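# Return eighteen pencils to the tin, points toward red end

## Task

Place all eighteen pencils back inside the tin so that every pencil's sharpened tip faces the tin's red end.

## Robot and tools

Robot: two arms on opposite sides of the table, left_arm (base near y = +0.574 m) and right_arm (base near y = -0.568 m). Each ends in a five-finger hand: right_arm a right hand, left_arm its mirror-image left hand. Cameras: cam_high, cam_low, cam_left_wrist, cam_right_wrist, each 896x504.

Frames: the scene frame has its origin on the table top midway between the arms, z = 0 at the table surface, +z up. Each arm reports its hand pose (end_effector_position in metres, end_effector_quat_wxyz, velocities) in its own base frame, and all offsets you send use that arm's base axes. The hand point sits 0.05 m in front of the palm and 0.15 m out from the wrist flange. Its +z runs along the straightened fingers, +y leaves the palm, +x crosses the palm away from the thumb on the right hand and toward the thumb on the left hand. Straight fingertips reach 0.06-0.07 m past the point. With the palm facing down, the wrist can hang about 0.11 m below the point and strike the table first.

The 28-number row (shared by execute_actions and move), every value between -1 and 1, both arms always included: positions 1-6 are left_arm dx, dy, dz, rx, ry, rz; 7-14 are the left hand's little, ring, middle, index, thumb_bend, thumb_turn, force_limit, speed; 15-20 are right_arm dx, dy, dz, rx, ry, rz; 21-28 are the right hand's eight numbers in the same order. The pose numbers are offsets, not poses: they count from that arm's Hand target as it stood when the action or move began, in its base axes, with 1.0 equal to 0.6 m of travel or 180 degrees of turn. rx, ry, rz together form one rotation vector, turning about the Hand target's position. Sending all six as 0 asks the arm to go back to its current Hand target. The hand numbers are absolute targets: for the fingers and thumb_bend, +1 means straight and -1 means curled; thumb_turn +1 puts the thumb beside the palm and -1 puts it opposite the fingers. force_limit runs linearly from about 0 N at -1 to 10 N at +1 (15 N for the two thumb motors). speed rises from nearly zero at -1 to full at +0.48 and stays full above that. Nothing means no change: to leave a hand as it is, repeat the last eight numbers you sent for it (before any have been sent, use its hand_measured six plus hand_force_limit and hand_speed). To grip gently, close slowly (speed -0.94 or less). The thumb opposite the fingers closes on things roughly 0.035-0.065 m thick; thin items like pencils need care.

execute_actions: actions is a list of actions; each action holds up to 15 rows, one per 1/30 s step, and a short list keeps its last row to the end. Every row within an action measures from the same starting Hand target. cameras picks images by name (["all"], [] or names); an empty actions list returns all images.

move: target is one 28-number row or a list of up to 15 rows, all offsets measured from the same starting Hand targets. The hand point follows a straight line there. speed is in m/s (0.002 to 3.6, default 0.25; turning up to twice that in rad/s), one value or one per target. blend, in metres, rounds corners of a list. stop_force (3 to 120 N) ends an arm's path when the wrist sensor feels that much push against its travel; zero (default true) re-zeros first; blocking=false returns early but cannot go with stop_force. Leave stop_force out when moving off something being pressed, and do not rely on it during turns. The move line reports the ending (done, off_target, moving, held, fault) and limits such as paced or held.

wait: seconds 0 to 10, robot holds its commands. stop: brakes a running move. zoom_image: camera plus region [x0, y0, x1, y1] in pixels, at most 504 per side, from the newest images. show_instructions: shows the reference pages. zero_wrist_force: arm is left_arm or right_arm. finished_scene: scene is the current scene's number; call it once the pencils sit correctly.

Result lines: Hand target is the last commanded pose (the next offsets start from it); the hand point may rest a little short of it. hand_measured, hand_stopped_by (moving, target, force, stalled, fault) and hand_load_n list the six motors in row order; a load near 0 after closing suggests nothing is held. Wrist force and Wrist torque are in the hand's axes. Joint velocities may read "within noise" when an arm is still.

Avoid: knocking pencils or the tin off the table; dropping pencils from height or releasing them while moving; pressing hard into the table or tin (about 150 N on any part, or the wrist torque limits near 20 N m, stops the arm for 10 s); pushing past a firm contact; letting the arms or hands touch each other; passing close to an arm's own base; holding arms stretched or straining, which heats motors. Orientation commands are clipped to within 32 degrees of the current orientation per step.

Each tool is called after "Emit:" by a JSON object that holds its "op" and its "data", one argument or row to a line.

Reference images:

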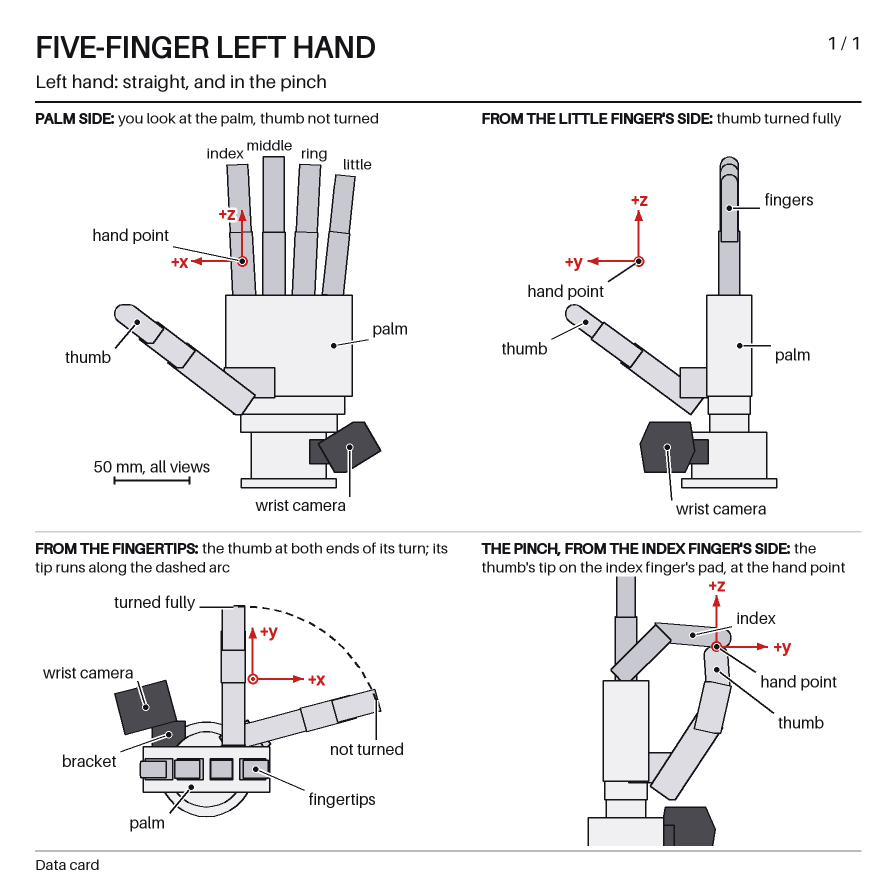

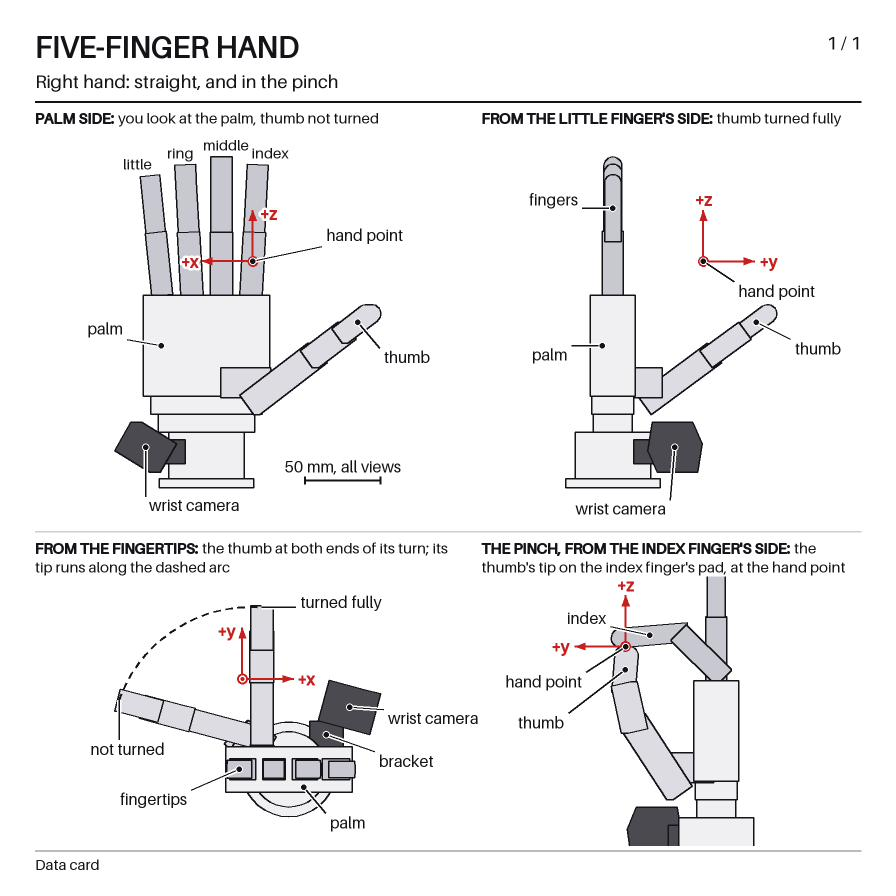

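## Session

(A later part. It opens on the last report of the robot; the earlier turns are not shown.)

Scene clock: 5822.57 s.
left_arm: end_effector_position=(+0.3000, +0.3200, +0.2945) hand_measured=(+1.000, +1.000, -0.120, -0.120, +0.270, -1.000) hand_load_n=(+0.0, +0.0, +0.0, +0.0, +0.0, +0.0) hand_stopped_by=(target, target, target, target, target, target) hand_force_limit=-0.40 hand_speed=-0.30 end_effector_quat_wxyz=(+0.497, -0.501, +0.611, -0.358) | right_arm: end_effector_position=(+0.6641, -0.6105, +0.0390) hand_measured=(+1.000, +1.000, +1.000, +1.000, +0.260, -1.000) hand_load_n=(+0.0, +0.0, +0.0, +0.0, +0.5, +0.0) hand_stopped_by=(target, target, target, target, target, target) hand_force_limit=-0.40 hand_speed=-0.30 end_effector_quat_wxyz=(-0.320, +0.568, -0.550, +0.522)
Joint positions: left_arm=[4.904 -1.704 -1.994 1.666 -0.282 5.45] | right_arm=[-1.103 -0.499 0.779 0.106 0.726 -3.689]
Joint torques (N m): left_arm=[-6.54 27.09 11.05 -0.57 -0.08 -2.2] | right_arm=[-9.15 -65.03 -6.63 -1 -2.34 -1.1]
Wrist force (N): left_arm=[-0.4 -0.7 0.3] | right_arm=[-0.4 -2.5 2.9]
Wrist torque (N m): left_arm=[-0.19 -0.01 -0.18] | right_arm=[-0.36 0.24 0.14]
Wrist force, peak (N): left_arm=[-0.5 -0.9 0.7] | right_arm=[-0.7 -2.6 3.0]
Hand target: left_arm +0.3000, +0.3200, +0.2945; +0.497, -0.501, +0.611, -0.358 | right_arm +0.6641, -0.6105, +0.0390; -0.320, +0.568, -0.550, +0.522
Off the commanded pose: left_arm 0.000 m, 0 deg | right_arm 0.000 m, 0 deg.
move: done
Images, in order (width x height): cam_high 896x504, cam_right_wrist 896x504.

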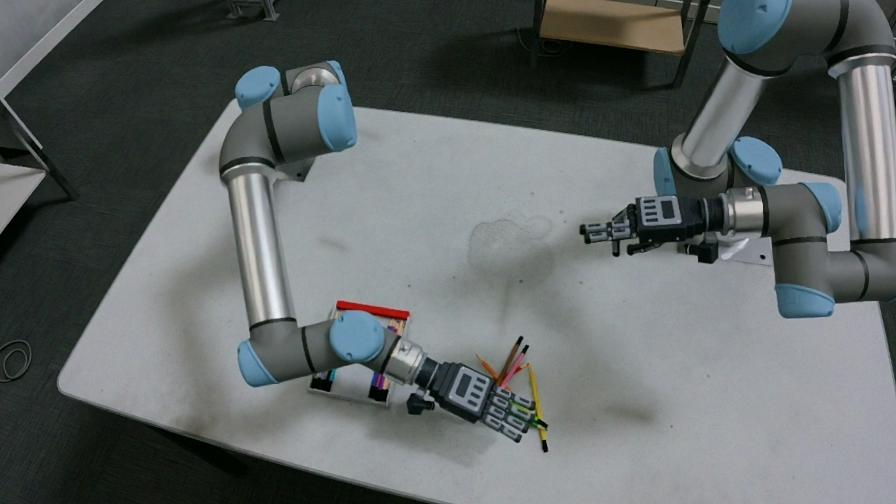

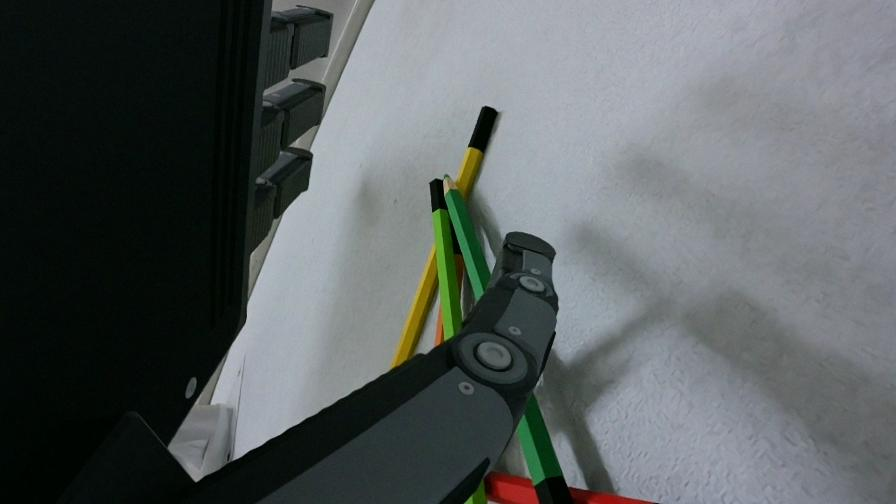

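Emit:
{"op": "wait", "data": {
  "seconds": 0,
  "cameras": ["cam_low","cam_left_wrist"]
}}

Emit:
{"op": "zoom_image", "data": {
  "camera": "cam_low",
  "region": [360, 220, 540, 340]
}}

Emit:
{"op": "zoom_image", "data": {
  "camera": "cam_left_wrist",
  "region": [0, 0, 250, 210]
}}

Scene clock: 5832.43 s.
left_arm: end_effector_position=(+0.3000, +0.3200, +0.2945) hand_measured=(+1.000, +1.000, -0.120, -0.120, +0.270, -1.000) hand_load_n=(+0.0, +0.0, +0.0, +0.0, +0.0, +0.0) hand_stopped_by=(target, target, target, target, target, target) hand_force_limit=-0.40 hand_speed=-0.30 end_effector_quat_wxyz=(+0.497, -0.501, +0.611, -0.358) | right_arm: end_effector_position=(+0.6641, -0.6105, +0.0390) hand_measured=(+1.000, +1.000, +1.000, +1.000, +0.260, -1.000) hand_load_n=(+0.0, +0.0, +0.0, +0.0, +0.0, +0.5) hand_stopped_by=(target, target, target, target, target, target) hand_force_limit=-0.40 hand_speed=-0.30 end_effector_quat_wxyz=(-0.320, +0.568, -0.550, +0.522)
Joint positions: left_arm=[4.904 -1.704 -1.994 1.666 -0.282 5.45] | right_arm=[-1.103 -0.499 0.779 0.106 0.726 -3.689]
Joint torques (N m): left_arm=[-5.9 26.88 11.25 -0.51 -0.14 -2.15] | right_arm=[-9.7 -64.58 -7.24 -0.95 -2.19 -0.68]
Wrist force (N): left_arm=[-0.4 -0.5 0.5] | right_arm=[-0.3 -2.4 2.9]
Wrist torque (N m): left_arm=[-0.17 0.01 -0.19] | right_arm=[-0.35 0.22 0.14]
Wrist force, peak (N): left_arm=[-0.6 -1.1 0.4] | right_arm=[-0.5 -2.4 3.1]
Hand target: left_arm +0.3000, +0.3200, +0.2945; +0.497, -0.501, +0.611, -0.358 | right_arm +0.6641, -0.6105, +0.0390; -0.320, +0.568, -0.550, +0.522
Off the commanded pose: left_arm 0.000 m, 0 deg | right_arm 0.000 m, 0 deg.
Images, in order (width x height): cam_low 896x504, cam_left_wrist 896x504.

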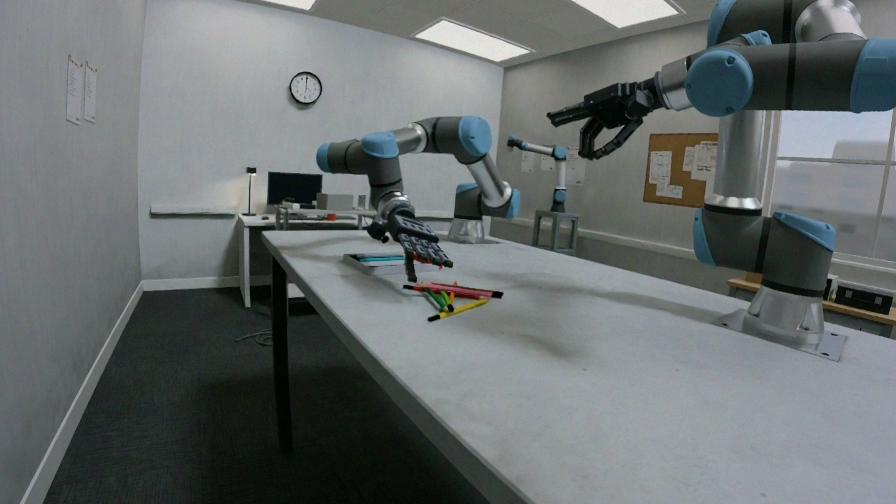

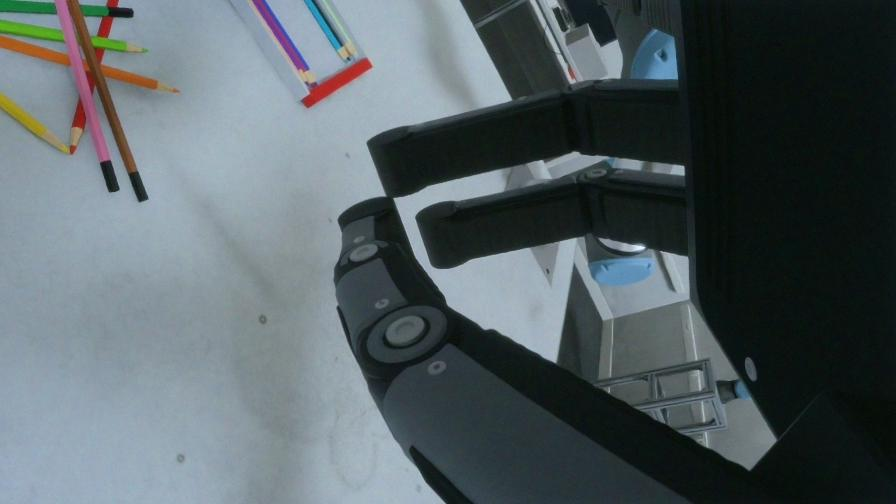

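Scaled by 2.800 from the camera's 896x504 image, which has a finer 1280x720 frame.

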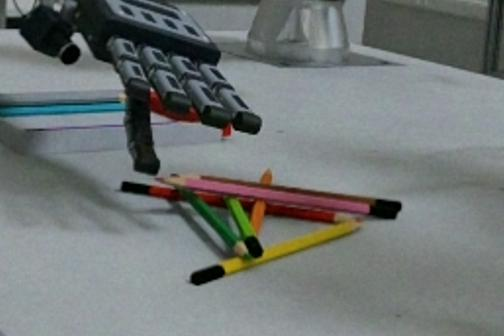

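Scaled by 2.016 from the camera's 896x504 image, which has a finer 1280x720 frame.

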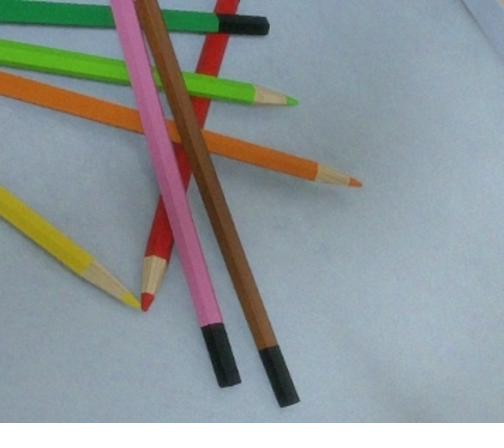

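Emit:
{"op": "move", "data": {
  "target": [0,0,0,0,0,0,1,1,-0.12,-0.12,0.27,-1,-0.4,-0.3,0.0412,-0.0064,0,0,0,0,1,1,1,1,0.26,-1,-0.4,-0.3],
  "speed": 0.03,
  "stop_force": 6,
  "cameras": ["cam_right_wrist","cam_high","cam_low"]
}}

Emit:
{"op": "zoom_image", "data": {
  "camera": "cam_high",
  "region": [440, 320, 570, 465]
}}

Emit:
{"op": "zoom_image", "data": {
  "camera": "cam_low",
  "region": [360, 220, 540, 340]
}}

Scene clock: 5840.47 s.
left_arm: end_effector_position=(+0.3000, +0.3200, +0.2945) hand_measured=(+1.000, +1.000, -0.120, -0.120, +0.270, -1.000) hand_load_n=(+0.0, +0.0, +0.0, +0.0, +0.5, +0.0) hand_stopped_by=(target, target, target, target, target, target) hand_force_limit=-0.40 hand_speed=-0.30 end_effector_quat_wxyz=(+0.497, -0.501, +0.611, -0.358) | right_arm: end_effector_position=(+0.6888, -0.6144, +0.0390) hand_measured=(+1.000, +1.000, +1.000, +1.000, +0.260, -1.000) hand_load_n=(+0.0, +0.0, +0.0, +0.0, +0.0, +0.0) hand_stopped_by=(target, target, target, target, target, target) hand_force_limit=-0.40 hand_speed=-0.30 end_effector_quat_wxyz=(-0.320, +0.568, -0.550, +0.522)
Joint positions: left_arm=[4.904 -1.704 -1.994 1.666 -0.282 5.45] | right_arm=[-1.075 -0.439 0.657 0.156 0.752 -3.674]
Joint torques (N m): left_arm=[-6.35 27.16 11.35 -0.55 0.04 -2.13] | right_arm=[-9.16 -66.33 -7.23 -1.04 -2.32 -0.96]
Wrist force (N): left_arm=[-0.5 -0.5 0.5] | right_arm=[-0.2 -2.2 2.9]
Wrist torque (N m): left_arm=[-0.16 0.02 -0.20] | right_arm=[-0.33 0.18 0.15]
Wrist force, peak (N): left_arm=[-0.5 -0.8 0.7] | right_arm=[-0.2 -2.2 3.1]
Hand target: left_arm +0.3000, +0.3200, +0.2945; +0.497, -0.501, +0.611, -0.358 | right_arm +0.6888, -0.6144, +0.0390; -0.320, +0.568, -0.550, +0.522
Off the commanded pose: left_arm 0.000 m, 0 deg | right_arm 0.000 m, 0 deg.
move: done
Images, in order (width x height): cam_high 896x504, cam_low 896x504, cam_right_wrist 896x504.

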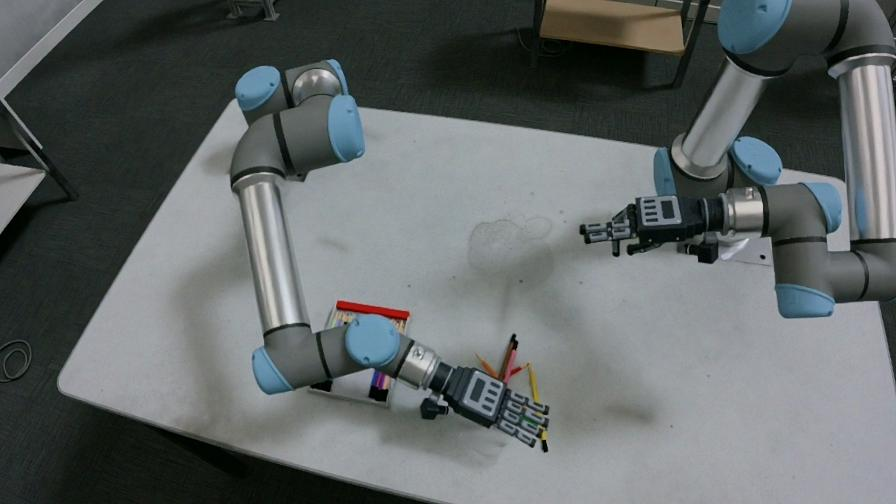

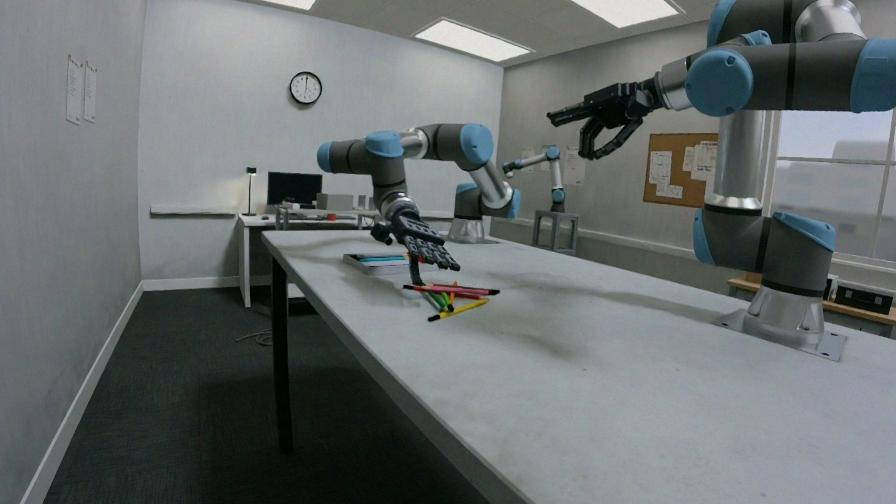

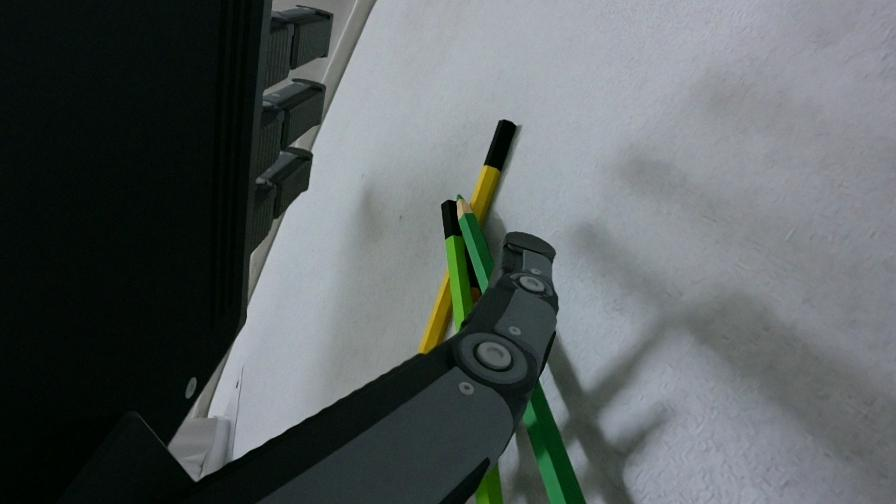

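Scaled by 3.476 from the camera's 896x504 image, which has a finer 1280x720 frame.

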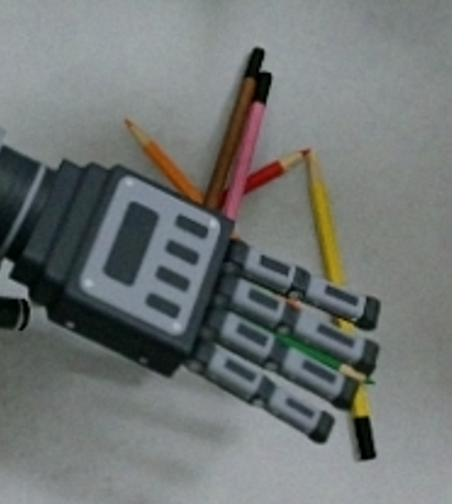

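Scaled by 2.800 from the camera's 896x504 image, which has a finer 1280x720 frame.

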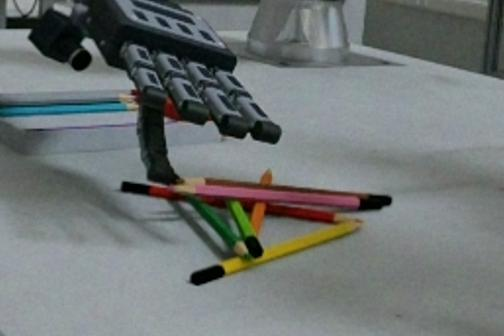

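Emit:
{"op": "move", "data": {
  "target": [0,0,0,0,0,0,1,1,-0.12,-0.12,0.27,-1,-0.4,-0.3,0.05,-0.0077,0,0,0,0,1,1,1,1,0.26,-1,-0.4,-0.3],
  "speed": 0.03,
  "stop_force": 6,
  "cameras": ["cam_high","cam_low"]
}}

Emit:
{"op": "zoom_image", "data": {
  "camera": "cam_high",
  "region": [440, 320, 570, 465]
}}

Emit:
{"op": "zoom_image", "data": {
  "camera": "cam_low",
  "region": [360, 220, 540, 340]
}}

Scene clock: 5852.83 s.
left_arm: end_effector_position=(+0.3000, +0.3200, +0.2945) hand_measured=(+1.000, +1.000, -0.120, -0.120, +0.270, -1.000) hand_load_n=(+0.0, -0.5, +0.0, +0.0, +0.5, +0.0) hand_stopped_by=(target, target, target, target, target, target) hand_force_limit=-0.40 hand_speed=-0.30 end_effector_quat_wxyz=(+0.497, -0.501, +0.611, -0.358) | right_arm: end_effector_position=(+0.7188, -0.6190, +0.0390) hand_measured=(+1.000, +1.000, +1.000, +1.000, +0.260, -1.000) hand_load_n=(+0.0, +0.0, +0.0, +0.0, +0.0, +0.0) hand_stopped_by=(target, target, target, target, target, target) hand_force_limit=-0.40 hand_speed=-0.30 end_effector_quat_wxyz=(-0.320, +0.568, -0.550, +0.522)
Joint positions: left_arm=[4.904 -1.704 -1.994 1.666 -0.282 5.45] | right_arm=[-1.043 -0.344 0.464 0.242 0.782 -3.657]
Joint torques (N m): left_arm=[-6.52 27.64 11.01 -0.46 -0.06 -2.09] | right_arm=[-9.66 -68.24 -7.01 -1.07 -2.32 -0.3]
Wrist force (N): left_arm=[-0.4 -0.7 0.3] | right_arm=[-0.4 -2.0 3.0]
Wrist torque (N m): left_arm=[-0.20 -0.01 -0.18] | right_arm=[-0.31 0.17 0.15]
Wrist force, peak (N): left_arm=[-0.7 -0.7 0.8] | right_arm=[-0.6 -2.0 3.4]
Hand target: left_arm +0.3000, +0.3200, +0.2945; +0.497, -0.501, +0.611, -0.358 | right_arm +0.7188, -0.6190, +0.0390; -0.320, +0.568, -0.550, +0.522
Off the commanded pose: left_arm 0.000 m, 0 deg | right_arm 0.000 m, 0 deg.
move: done
Images, in order (width x height): cam_high 896x504, cam_low 896x504.

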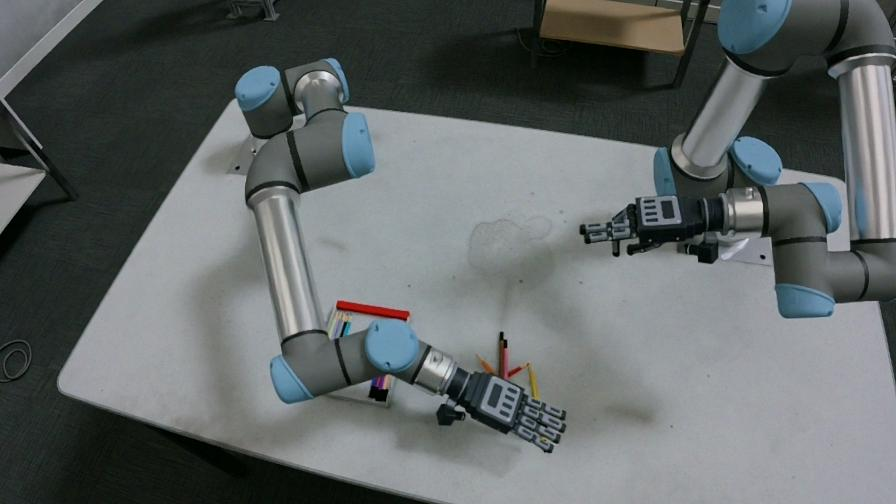

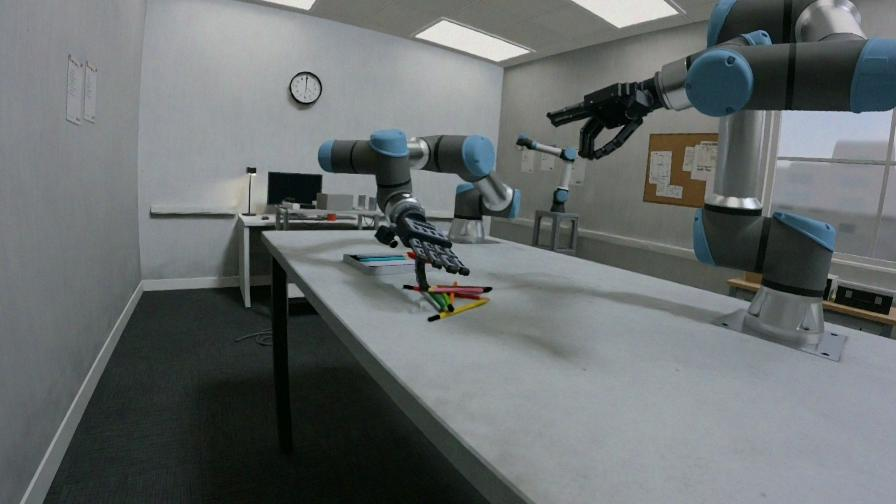

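Scaled by 3.476 from the camera's 896x504 image, which has a finer 1280x720 frame.

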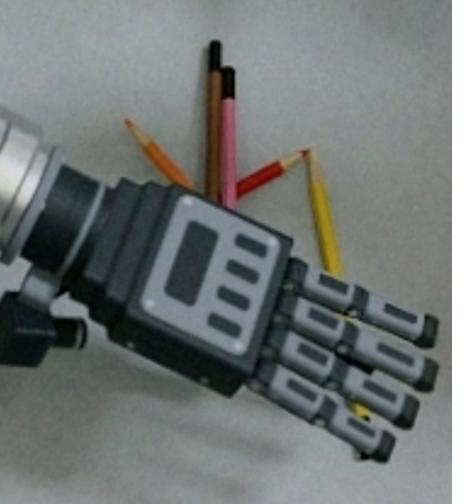

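Scaled by 2.800 from the camera's 896x504 image, which has a finer 1280x720 frame.

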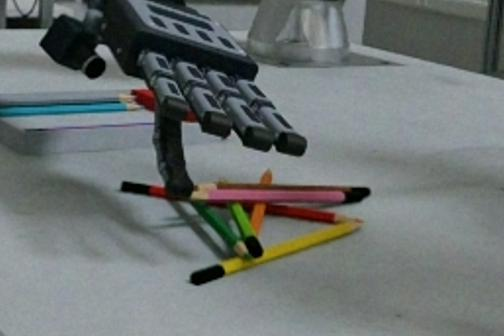

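Emit:
{"op": "move", "data": {
  "target": [
    [0,0,0,0,0,0,1,1,-0.12,-0.12,0.27,-1,-0.4,-0.3,-0.033,0.005,0.005,0,0,0,1,1,1,1,0.26,-1,-0.4,-0.3],
    [0,0,0,0,0,0,1,1,-0.12,-0.12,0.27,-1,-0.4,-0.3,-0.05,0.01,0.15,0,0,0,1,1,1,1,0.26,-1,-0.4,-0.3],
    [0,0,0,0,0,0,1,1,-0.12,-0.12,0.27,-1,-0.4,-0.3,-0.3,0.13,0.25,0,0,0,1,1,-0.08,-0.08,0.27,-1,-0.4,-0.3]
  ],
  "speed": [0.06,0.12,0.25],
  "blend": [0.005,0.03,0],
  "cameras": ["cam_high","cam_left_wrist","cam_right_wrist"]
}}

Emit:
{"op": "zoom_image", "data": {
  "camera": "cam_high",
  "region": [440, 320, 570, 465]
}}

Emit:
{"op": "zoom_image", "data": {
  "camera": "cam_left_wrist",
  "region": [0, 0, 250, 210]
}}

Scene clock: 5865.20 s.
left_arm: end_effector_position=(+0.3000, +0.3200, +0.2945) hand_measured=(+1.000, +1.000, -0.120, -0.120, +0.270, -1.000) hand_load_n=(+0.0, +0.0, +0.0, +0.0, +0.0, +0.0) hand_stopped_by=(target, target, target, target, target, target) hand_force_limit=-0.40 hand_speed=-0.30 end_effector_quat_wxyz=(+0.497, -0.501, +0.611, -0.358) | right_arm: end_effector_position=(+0.5388, -0.5410, +0.1889) hand_measured=(+1.000, +1.000, -0.080, -0.080, +0.270, -1.000) hand_load_n=(+0.0, +0.0, -0.5, +0.0, +0.0, +0.0) hand_stopped_by=(target, target, target, target, target, target) hand_force_limit=-0.40 hand_speed=-0.30 end_effector_quat_wxyz=(-0.320, +0.568, -0.550, +0.522)
Joint positions: left_arm=[4.904 -1.704 -1.994 1.666 -0.282 5.45] | right_arm=[-1.239 -0.951 1.218 0.191 0.601 -3.78]
Joint torques (N m): left_arm=[-6.55 26.95 11.32 -0.53 0.07 -2.16] | right_arm=[-9.8 -51.84 -7.16 1.25 -3.22 -0.97]
Wrist force (N): left_arm=[-0.4 -0.6 0.4] | right_arm=[-0.4 -1.9 3.1]
Wrist torque (N m): left_arm=[-0.18 0.00 -0.19] | right_arm=[-0.31 0.18 0.18]
Wrist force, peak (N): left_arm=[-0.6 -0.9 0.6] | right_arm=[-0.1 -2.5 3.9]
Hand target: left_arm +0.3000, +0.3200, +0.2945; +0.497, -0.501, +0.611, -0.358 | right_arm +0.5388, -0.5410, +0.1890; -0.320, +0.568, -0.550, +0.522
Off the commanded pose: left_arm 0.000 m, 0 deg | right_arm 0.000 m, 0 deg.
move: done
Images, in order (width x height): cam_high 896x504, cam_left_wrist 896x504, cam_right_wrist 896x504.

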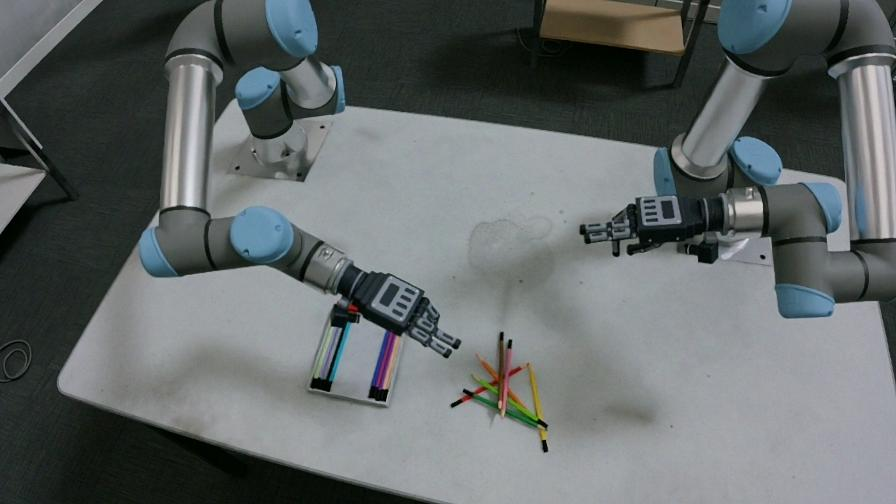

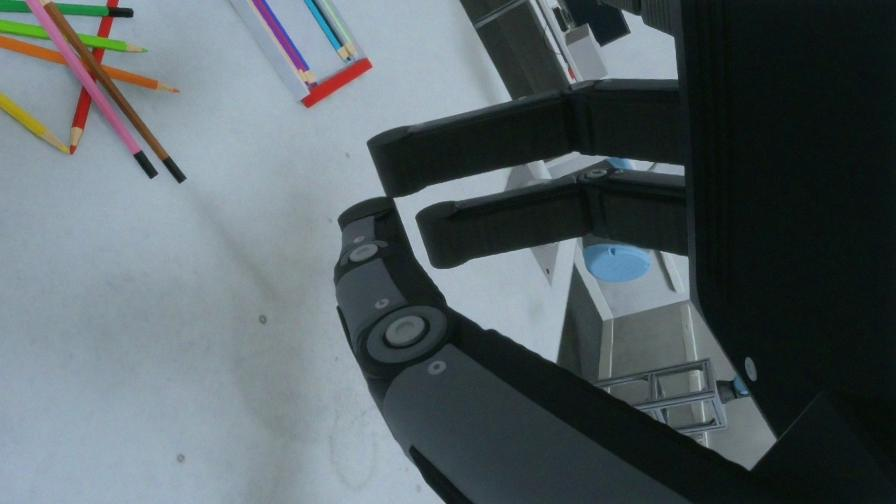

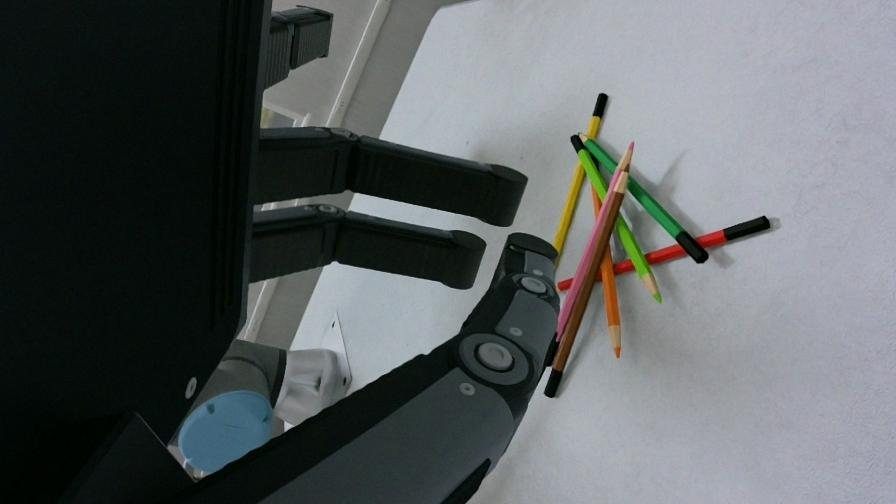

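Scaled by 3.476 from the camera's 896x504 image, which has a finer 1280x720 frame.

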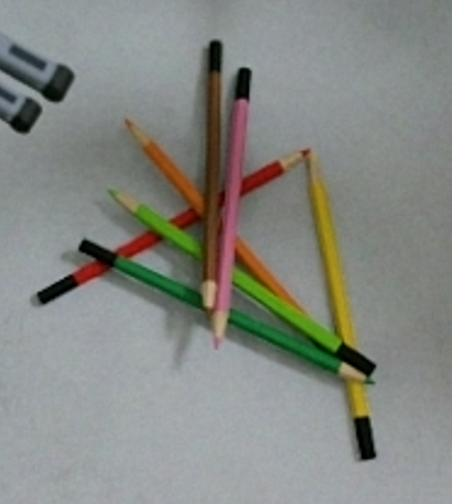

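Scaled by 2.016 from the camera's 896x504 image, which has a finer 1280x720 frame.

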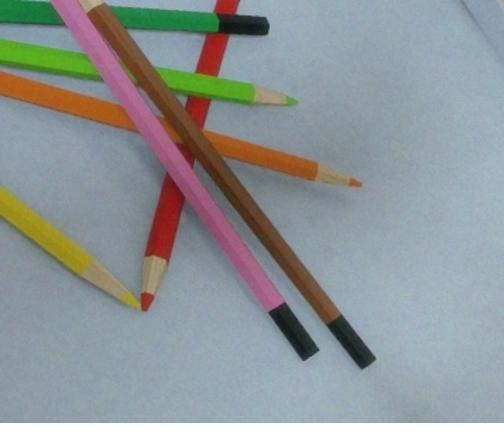

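Emit:
{"op": "move", "data": {
  "target": [
    [0.12,0.02,-0.1,0,0,0.04,1,1,1,1,0.26,-1,-0.4,-0.3,-0.398,0.1517,0.1017,0,0,0,1,1,-0.08,-0.08,0.27,-1,-0.4,-0.3],
    [0.2903,0.0647,-0.3575,0,0,0.0778,1,1,1,1,0.26,-1,-0.4,-0.3,-0.398,0.1517,0.1017,0,0,0,1,1,-0.08,-0.08,0.27,-1,-0.4,-0.3]
  ],
  "speed": 0.25,
  "blend": [0.03,0],
  "cameras": ["cam_left_wrist"]
}}

Scene clock: 5899.87 s.
left_arm: end_effector_position=(+0.4742, +0.3589, +0.0801) hand_measured=(+1.000, +1.000, +1.000, +1.000, +0.260, -1.000) hand_load_n=(+0.0, +0.0, -0.5, +0.0, +0.0, +0.0) hand_stopped_by=(target, target, target, target, target, target) hand_force_limit=-0.40 hand_speed=-0.30 end_effector_quat_wxyz=(+0.537, -0.572, +0.546, -0.294) | right_arm: end_effector_position=(+0.3000, -0.4500, +0.2500) hand_measured=(+1.000, +1.000, -0.080, -0.080, +0.270, -1.000) hand_load_n=(+0.0, -0.5, +0.0, +0.0, +0.0, +0.0) hand_stopped_by=(target, target, target, target, target, target) hand_force_limit=-0.40 hand_speed=-0.30 end_effector_quat_wxyz=(-0.320, +0.568, -0.550, +0.522)
Joint positions: left_arm=[4.358 -1.875 -2.025 3.503 -0.701 3.712] | right_arm=[-1.71 -1.242 1.659 0.852 0.265 -4.652]
Joint torques (N m): left_arm=[-6.97 18.29 9.06 1.33 -1.3 -0.94] | right_arm=[-9.51 -38.4 -4.09 4.16 0.99 -1.12]
Wrist force (N): left_arm=[-0.3 -0.7 0.8] | right_arm=[-0.4 -1.7 2.2]
Wrist torque (N m): left_arm=[-0.22 0.01 -0.10] | right_arm=[-0.19 0.24 0.29]
Wrist force, peak (N): left_arm=[0.0 0.7 2.0] | right_arm=[0.6 -1.7 5.0]
Hand target: left_arm +0.4742, +0.3588, +0.0800; +0.537, -0.572, +0.545, -0.295 | right_arm +0.3000, -0.4500, +0.2500; -0.320, +0.568, -0.550, +0.522
Off the commanded pose: left_arm 0.000 m, 0 deg | right_arm 0.000 m, 0 deg.
move: done
Images, in order (width x height): cam_left_wrist 896x504.

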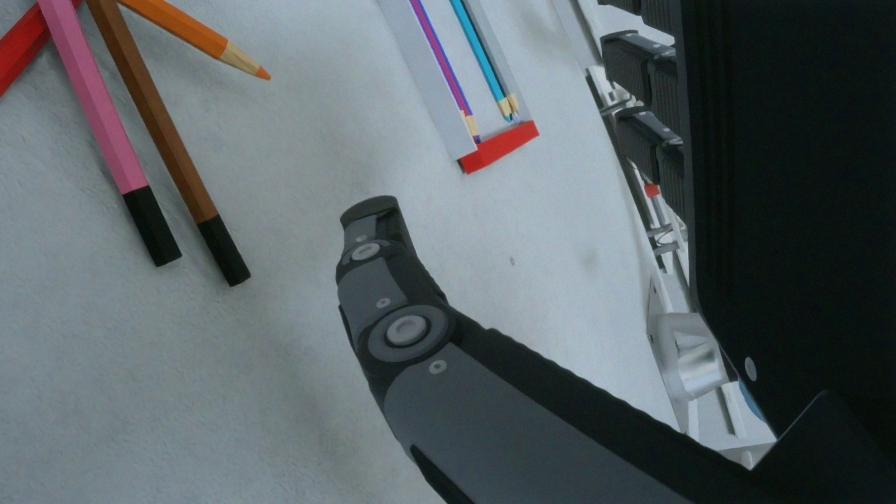

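Emit:
{"op": "move", "data": {
  "target": [
    [-0.0103,0.01,-0.02,0,0,0,1,1,1,1,0.26,-1,-0.4,-0.3,0,0,0,0,0,0,1,1,-0.08,-0.08,0.27,-1,-0.4,-0.3],
    [-0.0103,0.01,-0.078,0,0,0,1,1,1,1,0.26,-1,-0.4,-0.3,0,0,0,0,0,0,1,1,-0.08,-0.08,0.27,-1,-0.4,-0.3]
  ],
  "speed": 0.06,
  "stop_force": 3,
  "cameras": ["cam_left_wrist","cam_high"]
}}

Scene clock: 5918.10 s.
left_arm: end_effector_position=(+0.4680, +0.3648, +0.0332) hand_measured=(+1.000, +1.000, +1.000, +1.000, +0.260, -1.000) hand_load_n=(+0.0, +0.0, +0.0, +0.0, +0.5, +0.0) hand_stopped_by=(target, target, target, target, target, target) hand_force_limit=-0.40 hand_speed=-0.30 end_effector_quat_wxyz=(+0.537, -0.572, +0.545, -0.295) | right_arm: end_effector_position=(+0.3000, -0.4500, +0.2500) hand_measured=(+1.000, +1.000, -0.080, -0.080, +0.270, -1.000) hand_load_n=(+0.0, +0.0, +0.0, +0.0, +0.0, +0.0) hand_stopped_by=(target, target, target, target, target, target) hand_force_limit=-0.40 hand_speed=-0.30 end_effector_quat_wxyz=(-0.320, +0.568, -0.550, +0.522)
Joint positions: left_arm=[4.379 -1.969 -2.056 3.618 -0.682 3.724] | right_arm=[-1.71 -1.242 1.659 0.852 0.265 -4.652]
Joint torques (N m): left_arm=[-7.92 34.04 20.36 1.41 -1.09 -0.2] | right_arm=[-8.84 -37.42 -3.05 4.18 -0.99 -1.05]
Wrist force (N): left_arm=[-0.7 -0.8 0.4] | right_arm=[-0.3 -1.8 2.3]
Wrist torque (N m): left_arm=[-0.21 0.05 -0.20] | right_arm=[-0.21 0.22 0.28]
Wrist force, peak (N): left_arm=[-0.7 -1.2 0.7] | right_arm=[-0.5 -1.9 2.7]
Hand target: left_arm +0.4680, +0.3648, +0.0332; +0.537, -0.572, +0.545, -0.295 | right_arm +0.3000, -0.4500, +0.2500; -0.320, +0.568, -0.550, +0.522
Off the commanded pose: left_arm 0.000 m, 0 deg | right_arm 0.000 m, 0 deg.
move: done
Images, in order (width x height): cam_high 896x504, cam_left_wrist 896x504.

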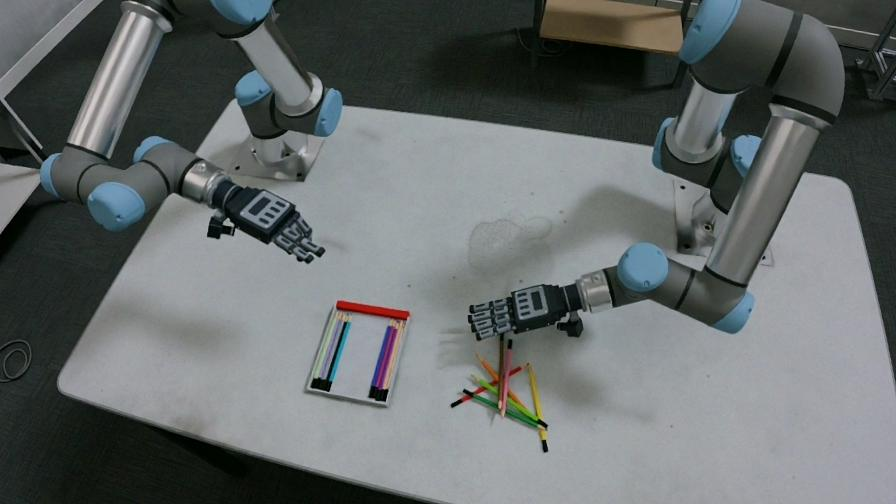

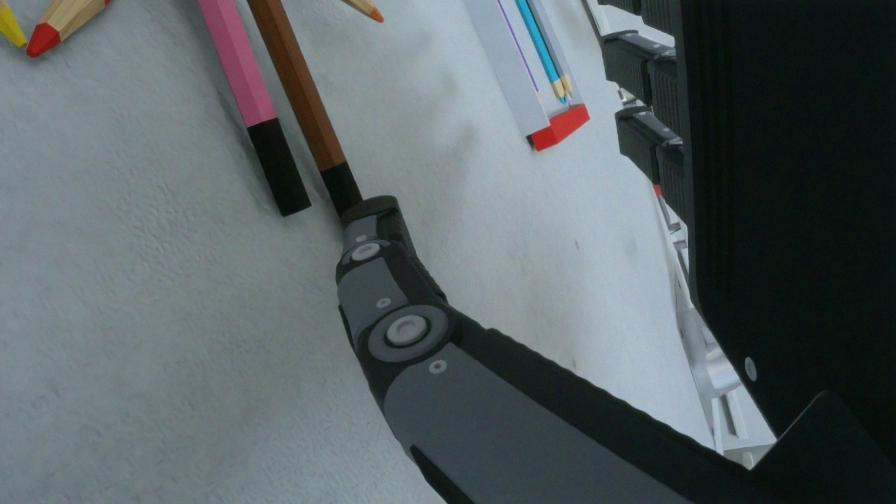

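Emit:
{"op": "move", "data": {
  "target": [
    [0,0,-0.0253,0,0,0,1,1,1,1,0.26,-1,-0.4,-0.3,0,0,0,0,0,0,1,1,-0.08,-0.08,0.27,-1,-0.4,-0.3],
    [0.0533,0.0133,-0.0253,0,0,0,1,1,1,1,0.26,-1,-0.4,-0.3,0,0,0,0,0,0,1,1,-0.08,-0.08,0.27,-1,-0.4,-0.3]
  ],
  "speed": [0.04,0.03],
  "stop_force": 5,
  "cameras": ["cam_left_wrist","cam_high"]
}}

Emit:
{"op": "zoom_image", "data": {
  "camera": "cam_high",
  "region": [440, 320, 570, 465]
}}

Scene clock: 5937.93 s.
left_arm: end_effector_position=(+0.5000, +0.3728, +0.0180) hand_measured=(+1.000, +1.000, +1.000, +1.000, +0.260, -1.000) hand_load_n=(+0.0, +0.0, +0.0, +0.0, +0.0, +0.0) hand_stopped_by=(target, target, target, target, target, target) hand_force_limit=-0.40 hand_speed=-0.30 end_effector_quat_wxyz=(+0.537, -0.572, +0.545, -0.295) | right_arm: end_effector_position=(+0.3000, -0.4500, +0.2500) hand_measured=(+1.000, +1.000, -0.080, -0.080, +0.270, -1.000) hand_load_n=(+0.0, +0.0, +0.0, +0.0, +0.0, +0.5) hand_stopped_by=(target, target, target, target, target, target) hand_force_limit=-0.40 hand_speed=-0.30 end_effector_quat_wxyz=(-0.320, +0.568, -0.550, +0.522)
Joint positions: left_arm=[4.31 -2.039 -1.991 3.654 -0.747 3.684] | right_arm=[-1.71 -1.242 1.659 0.852 0.265 -4.652]
Joint torques (N m): left_arm=[10.58 40.12 6.25 1.39 2 1.92] | right_arm=[-8.98 -38.12 -3.93 4.21 -3.24 -1.14]
Wrist force (N): left_arm=[-0.5 -0.5 0.4] | right_arm=[-0.7 -1.9 2.3]
Wrist torque (N m): left_arm=[-0.18 0.03 -0.11] | right_arm=[-0.22 0.27 0.26]
Wrist force, peak (N): left_arm=[-0.9 -1.3 0.4] | right_arm=[-0.4 -2.0 2.5]
Hand target: left_arm +0.5000, +0.3728, +0.0180; +0.537, -0.572, +0.545, -0.295 | right_arm +0.3000, -0.4500, +0.2500; -0.320, +0.568, -0.550, +0.522
Off the commanded pose: left_arm 0.000 m, 0 deg | right_arm 0.000 m, 0 deg.
move: done
Images, in order (width x height): cam_high 896x504, cam_left_wrist 896x504.

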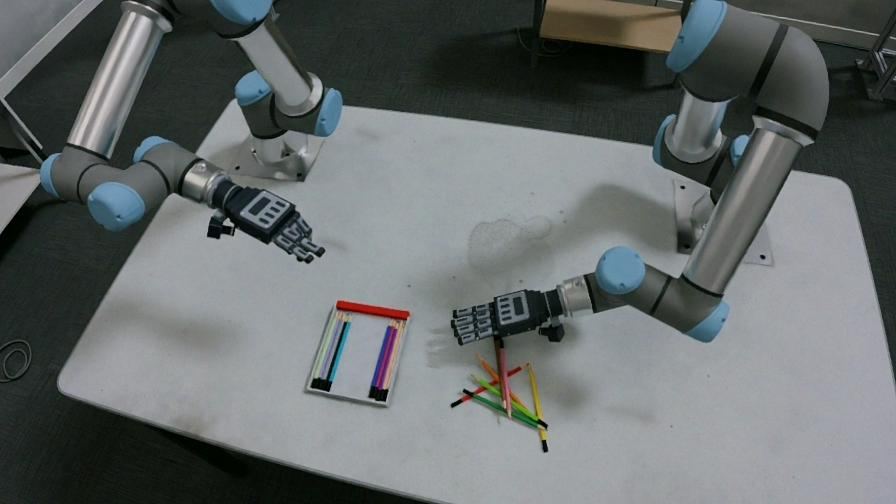

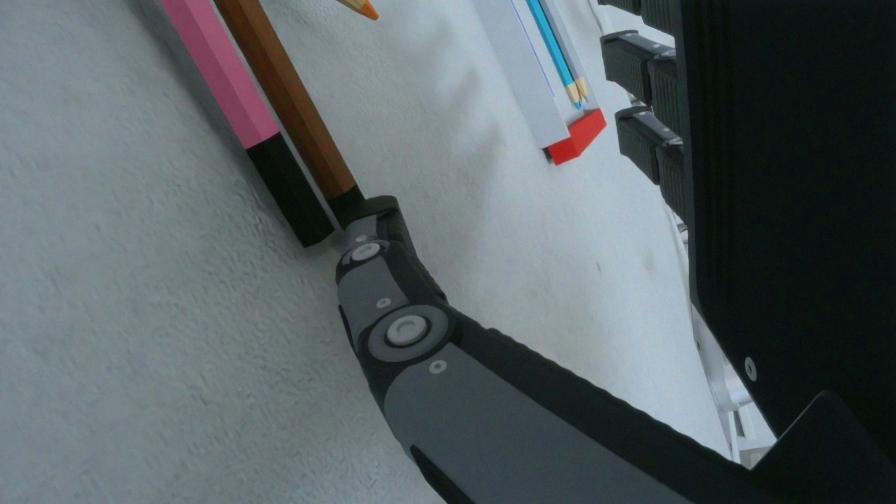

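Scaled by 3.476 from the camera's 896x504 image, which has a finer 1280x720 frame.

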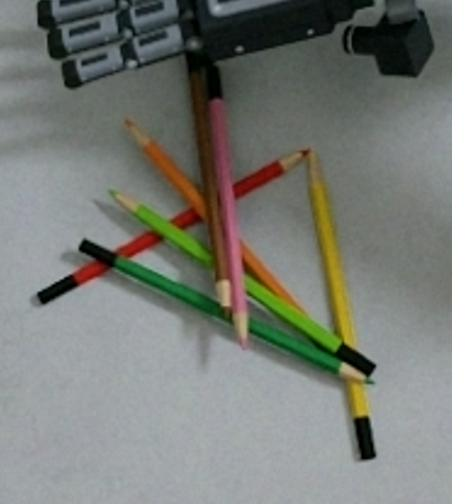

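Emit:
{"op": "move", "data": {
  "target": [
    [-0.0252,-0.006,0,0,0,0,1,1,1,1,0.26,-1,-0.4,-0.3,0,0,0,0,0,0,1,1,-0.08,-0.08,0.27,-1,-0.4,-0.3],
    [-0.0622,0.0905,0,0,0,0,1,1,1,1,0.26,-1,-0.4,-0.3,0,0,0,0,0,0,1,1,-0.08,-0.08,0.27,-1,-0.4,-0.3]
  ],
  "speed": [0.04,0.035],
  "stop_force": 6,
  "cameras": ["cam_left_wrist","cam_high"]
}}

Emit:
{"op": "zoom_image", "data": {
  "camera": "cam_high",
  "region": [440, 320, 570, 465]
}}

Scene clock: 5984.77 s.
left_arm: end_effector_position=(+0.4627, +0.4271, +0.0180) hand_measured=(+1.000, +1.000, +1.000, +1.000, +0.260, -1.000) hand_load_n=(+0.0, +0.0, +0.0, +0.0, +0.0, +0.0) hand_stopped_by=(target, target, target, target, target, target) hand_force_limit=-0.40 hand_speed=-0.30 end_effector_quat_wxyz=(+0.537, -0.572, +0.545, -0.295) | right_arm: end_effector_position=(+0.3000, -0.4500, +0.2500) hand_measured=(+1.000, +1.000, -0.080, -0.080, +0.270, -1.000) hand_load_n=(+0.0, +0.0, +0.0, +0.0, +0.0, +0.0) hand_stopped_by=(target, target, target, target, target, target) hand_force_limit=-0.40 hand_speed=-0.30 end_effector_quat_wxyz=(-0.320, +0.568, -0.550, +0.522)
Joint positions: left_arm=[4.438 -2.089 -1.912 3.562 -0.628 3.764] | right_arm=[-1.71 -1.242 1.659 0.852 0.265 -4.652]
Joint torques (N m): left_arm=[-8.73 42.3 6.64 1.36 -1.24 -2.25] | right_arm=[-8.25 -37.74 -3.57 4.2 -3.72 -1.15]
Wrist force (N): left_arm=[-0.4 -0.6 0.6] | right_arm=[-0.7 -1.8 2.3]
Wrist torque (N m): left_arm=[-0.19 0.00 -0.17] | right_arm=[-0.21 0.27 0.26]
Wrist force, peak (N): left_arm=[-0.8 -0.9 0.6] | right_arm=[-0.5 -1.8 2.7]
Hand target: left_arm +0.4627, +0.4271, +0.0180; +0.537, -0.572, +0.545, -0.295 | right_arm +0.3000, -0.4500, +0.2500; -0.320, +0.568, -0.550, +0.522
Off the commanded pose: left_arm 0.000 m, 0 deg | right_arm 0.000 m, 0 deg.
move: done
Images, in order (width x height): cam_high 896x504, cam_left_wrist 896x504.

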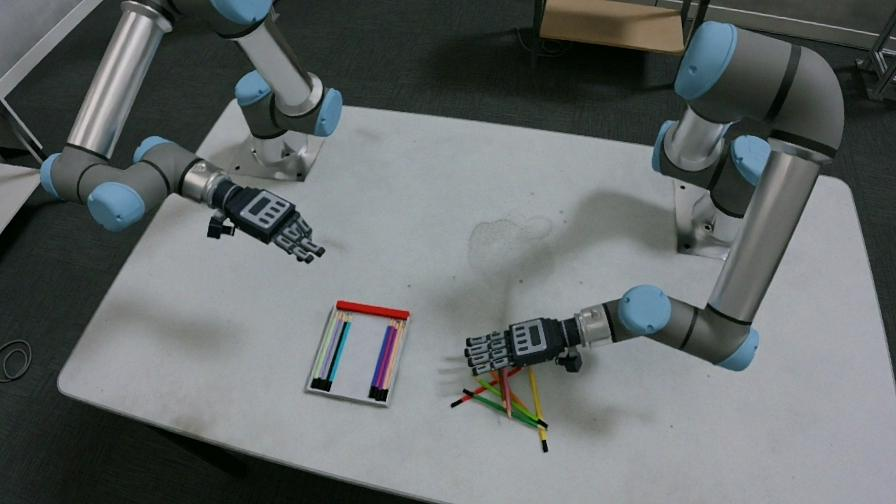

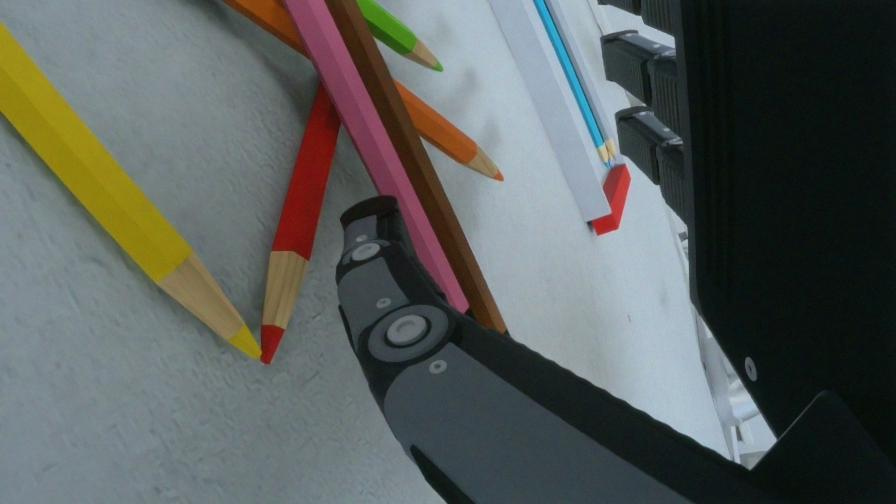

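Scaled by 3.476 from the camera's 896x504 image, which has a finer 1280x720 frame.

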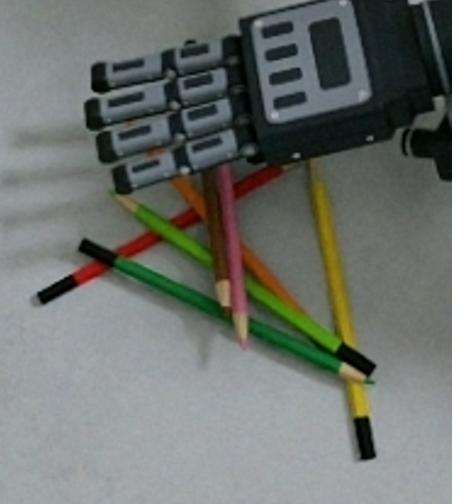

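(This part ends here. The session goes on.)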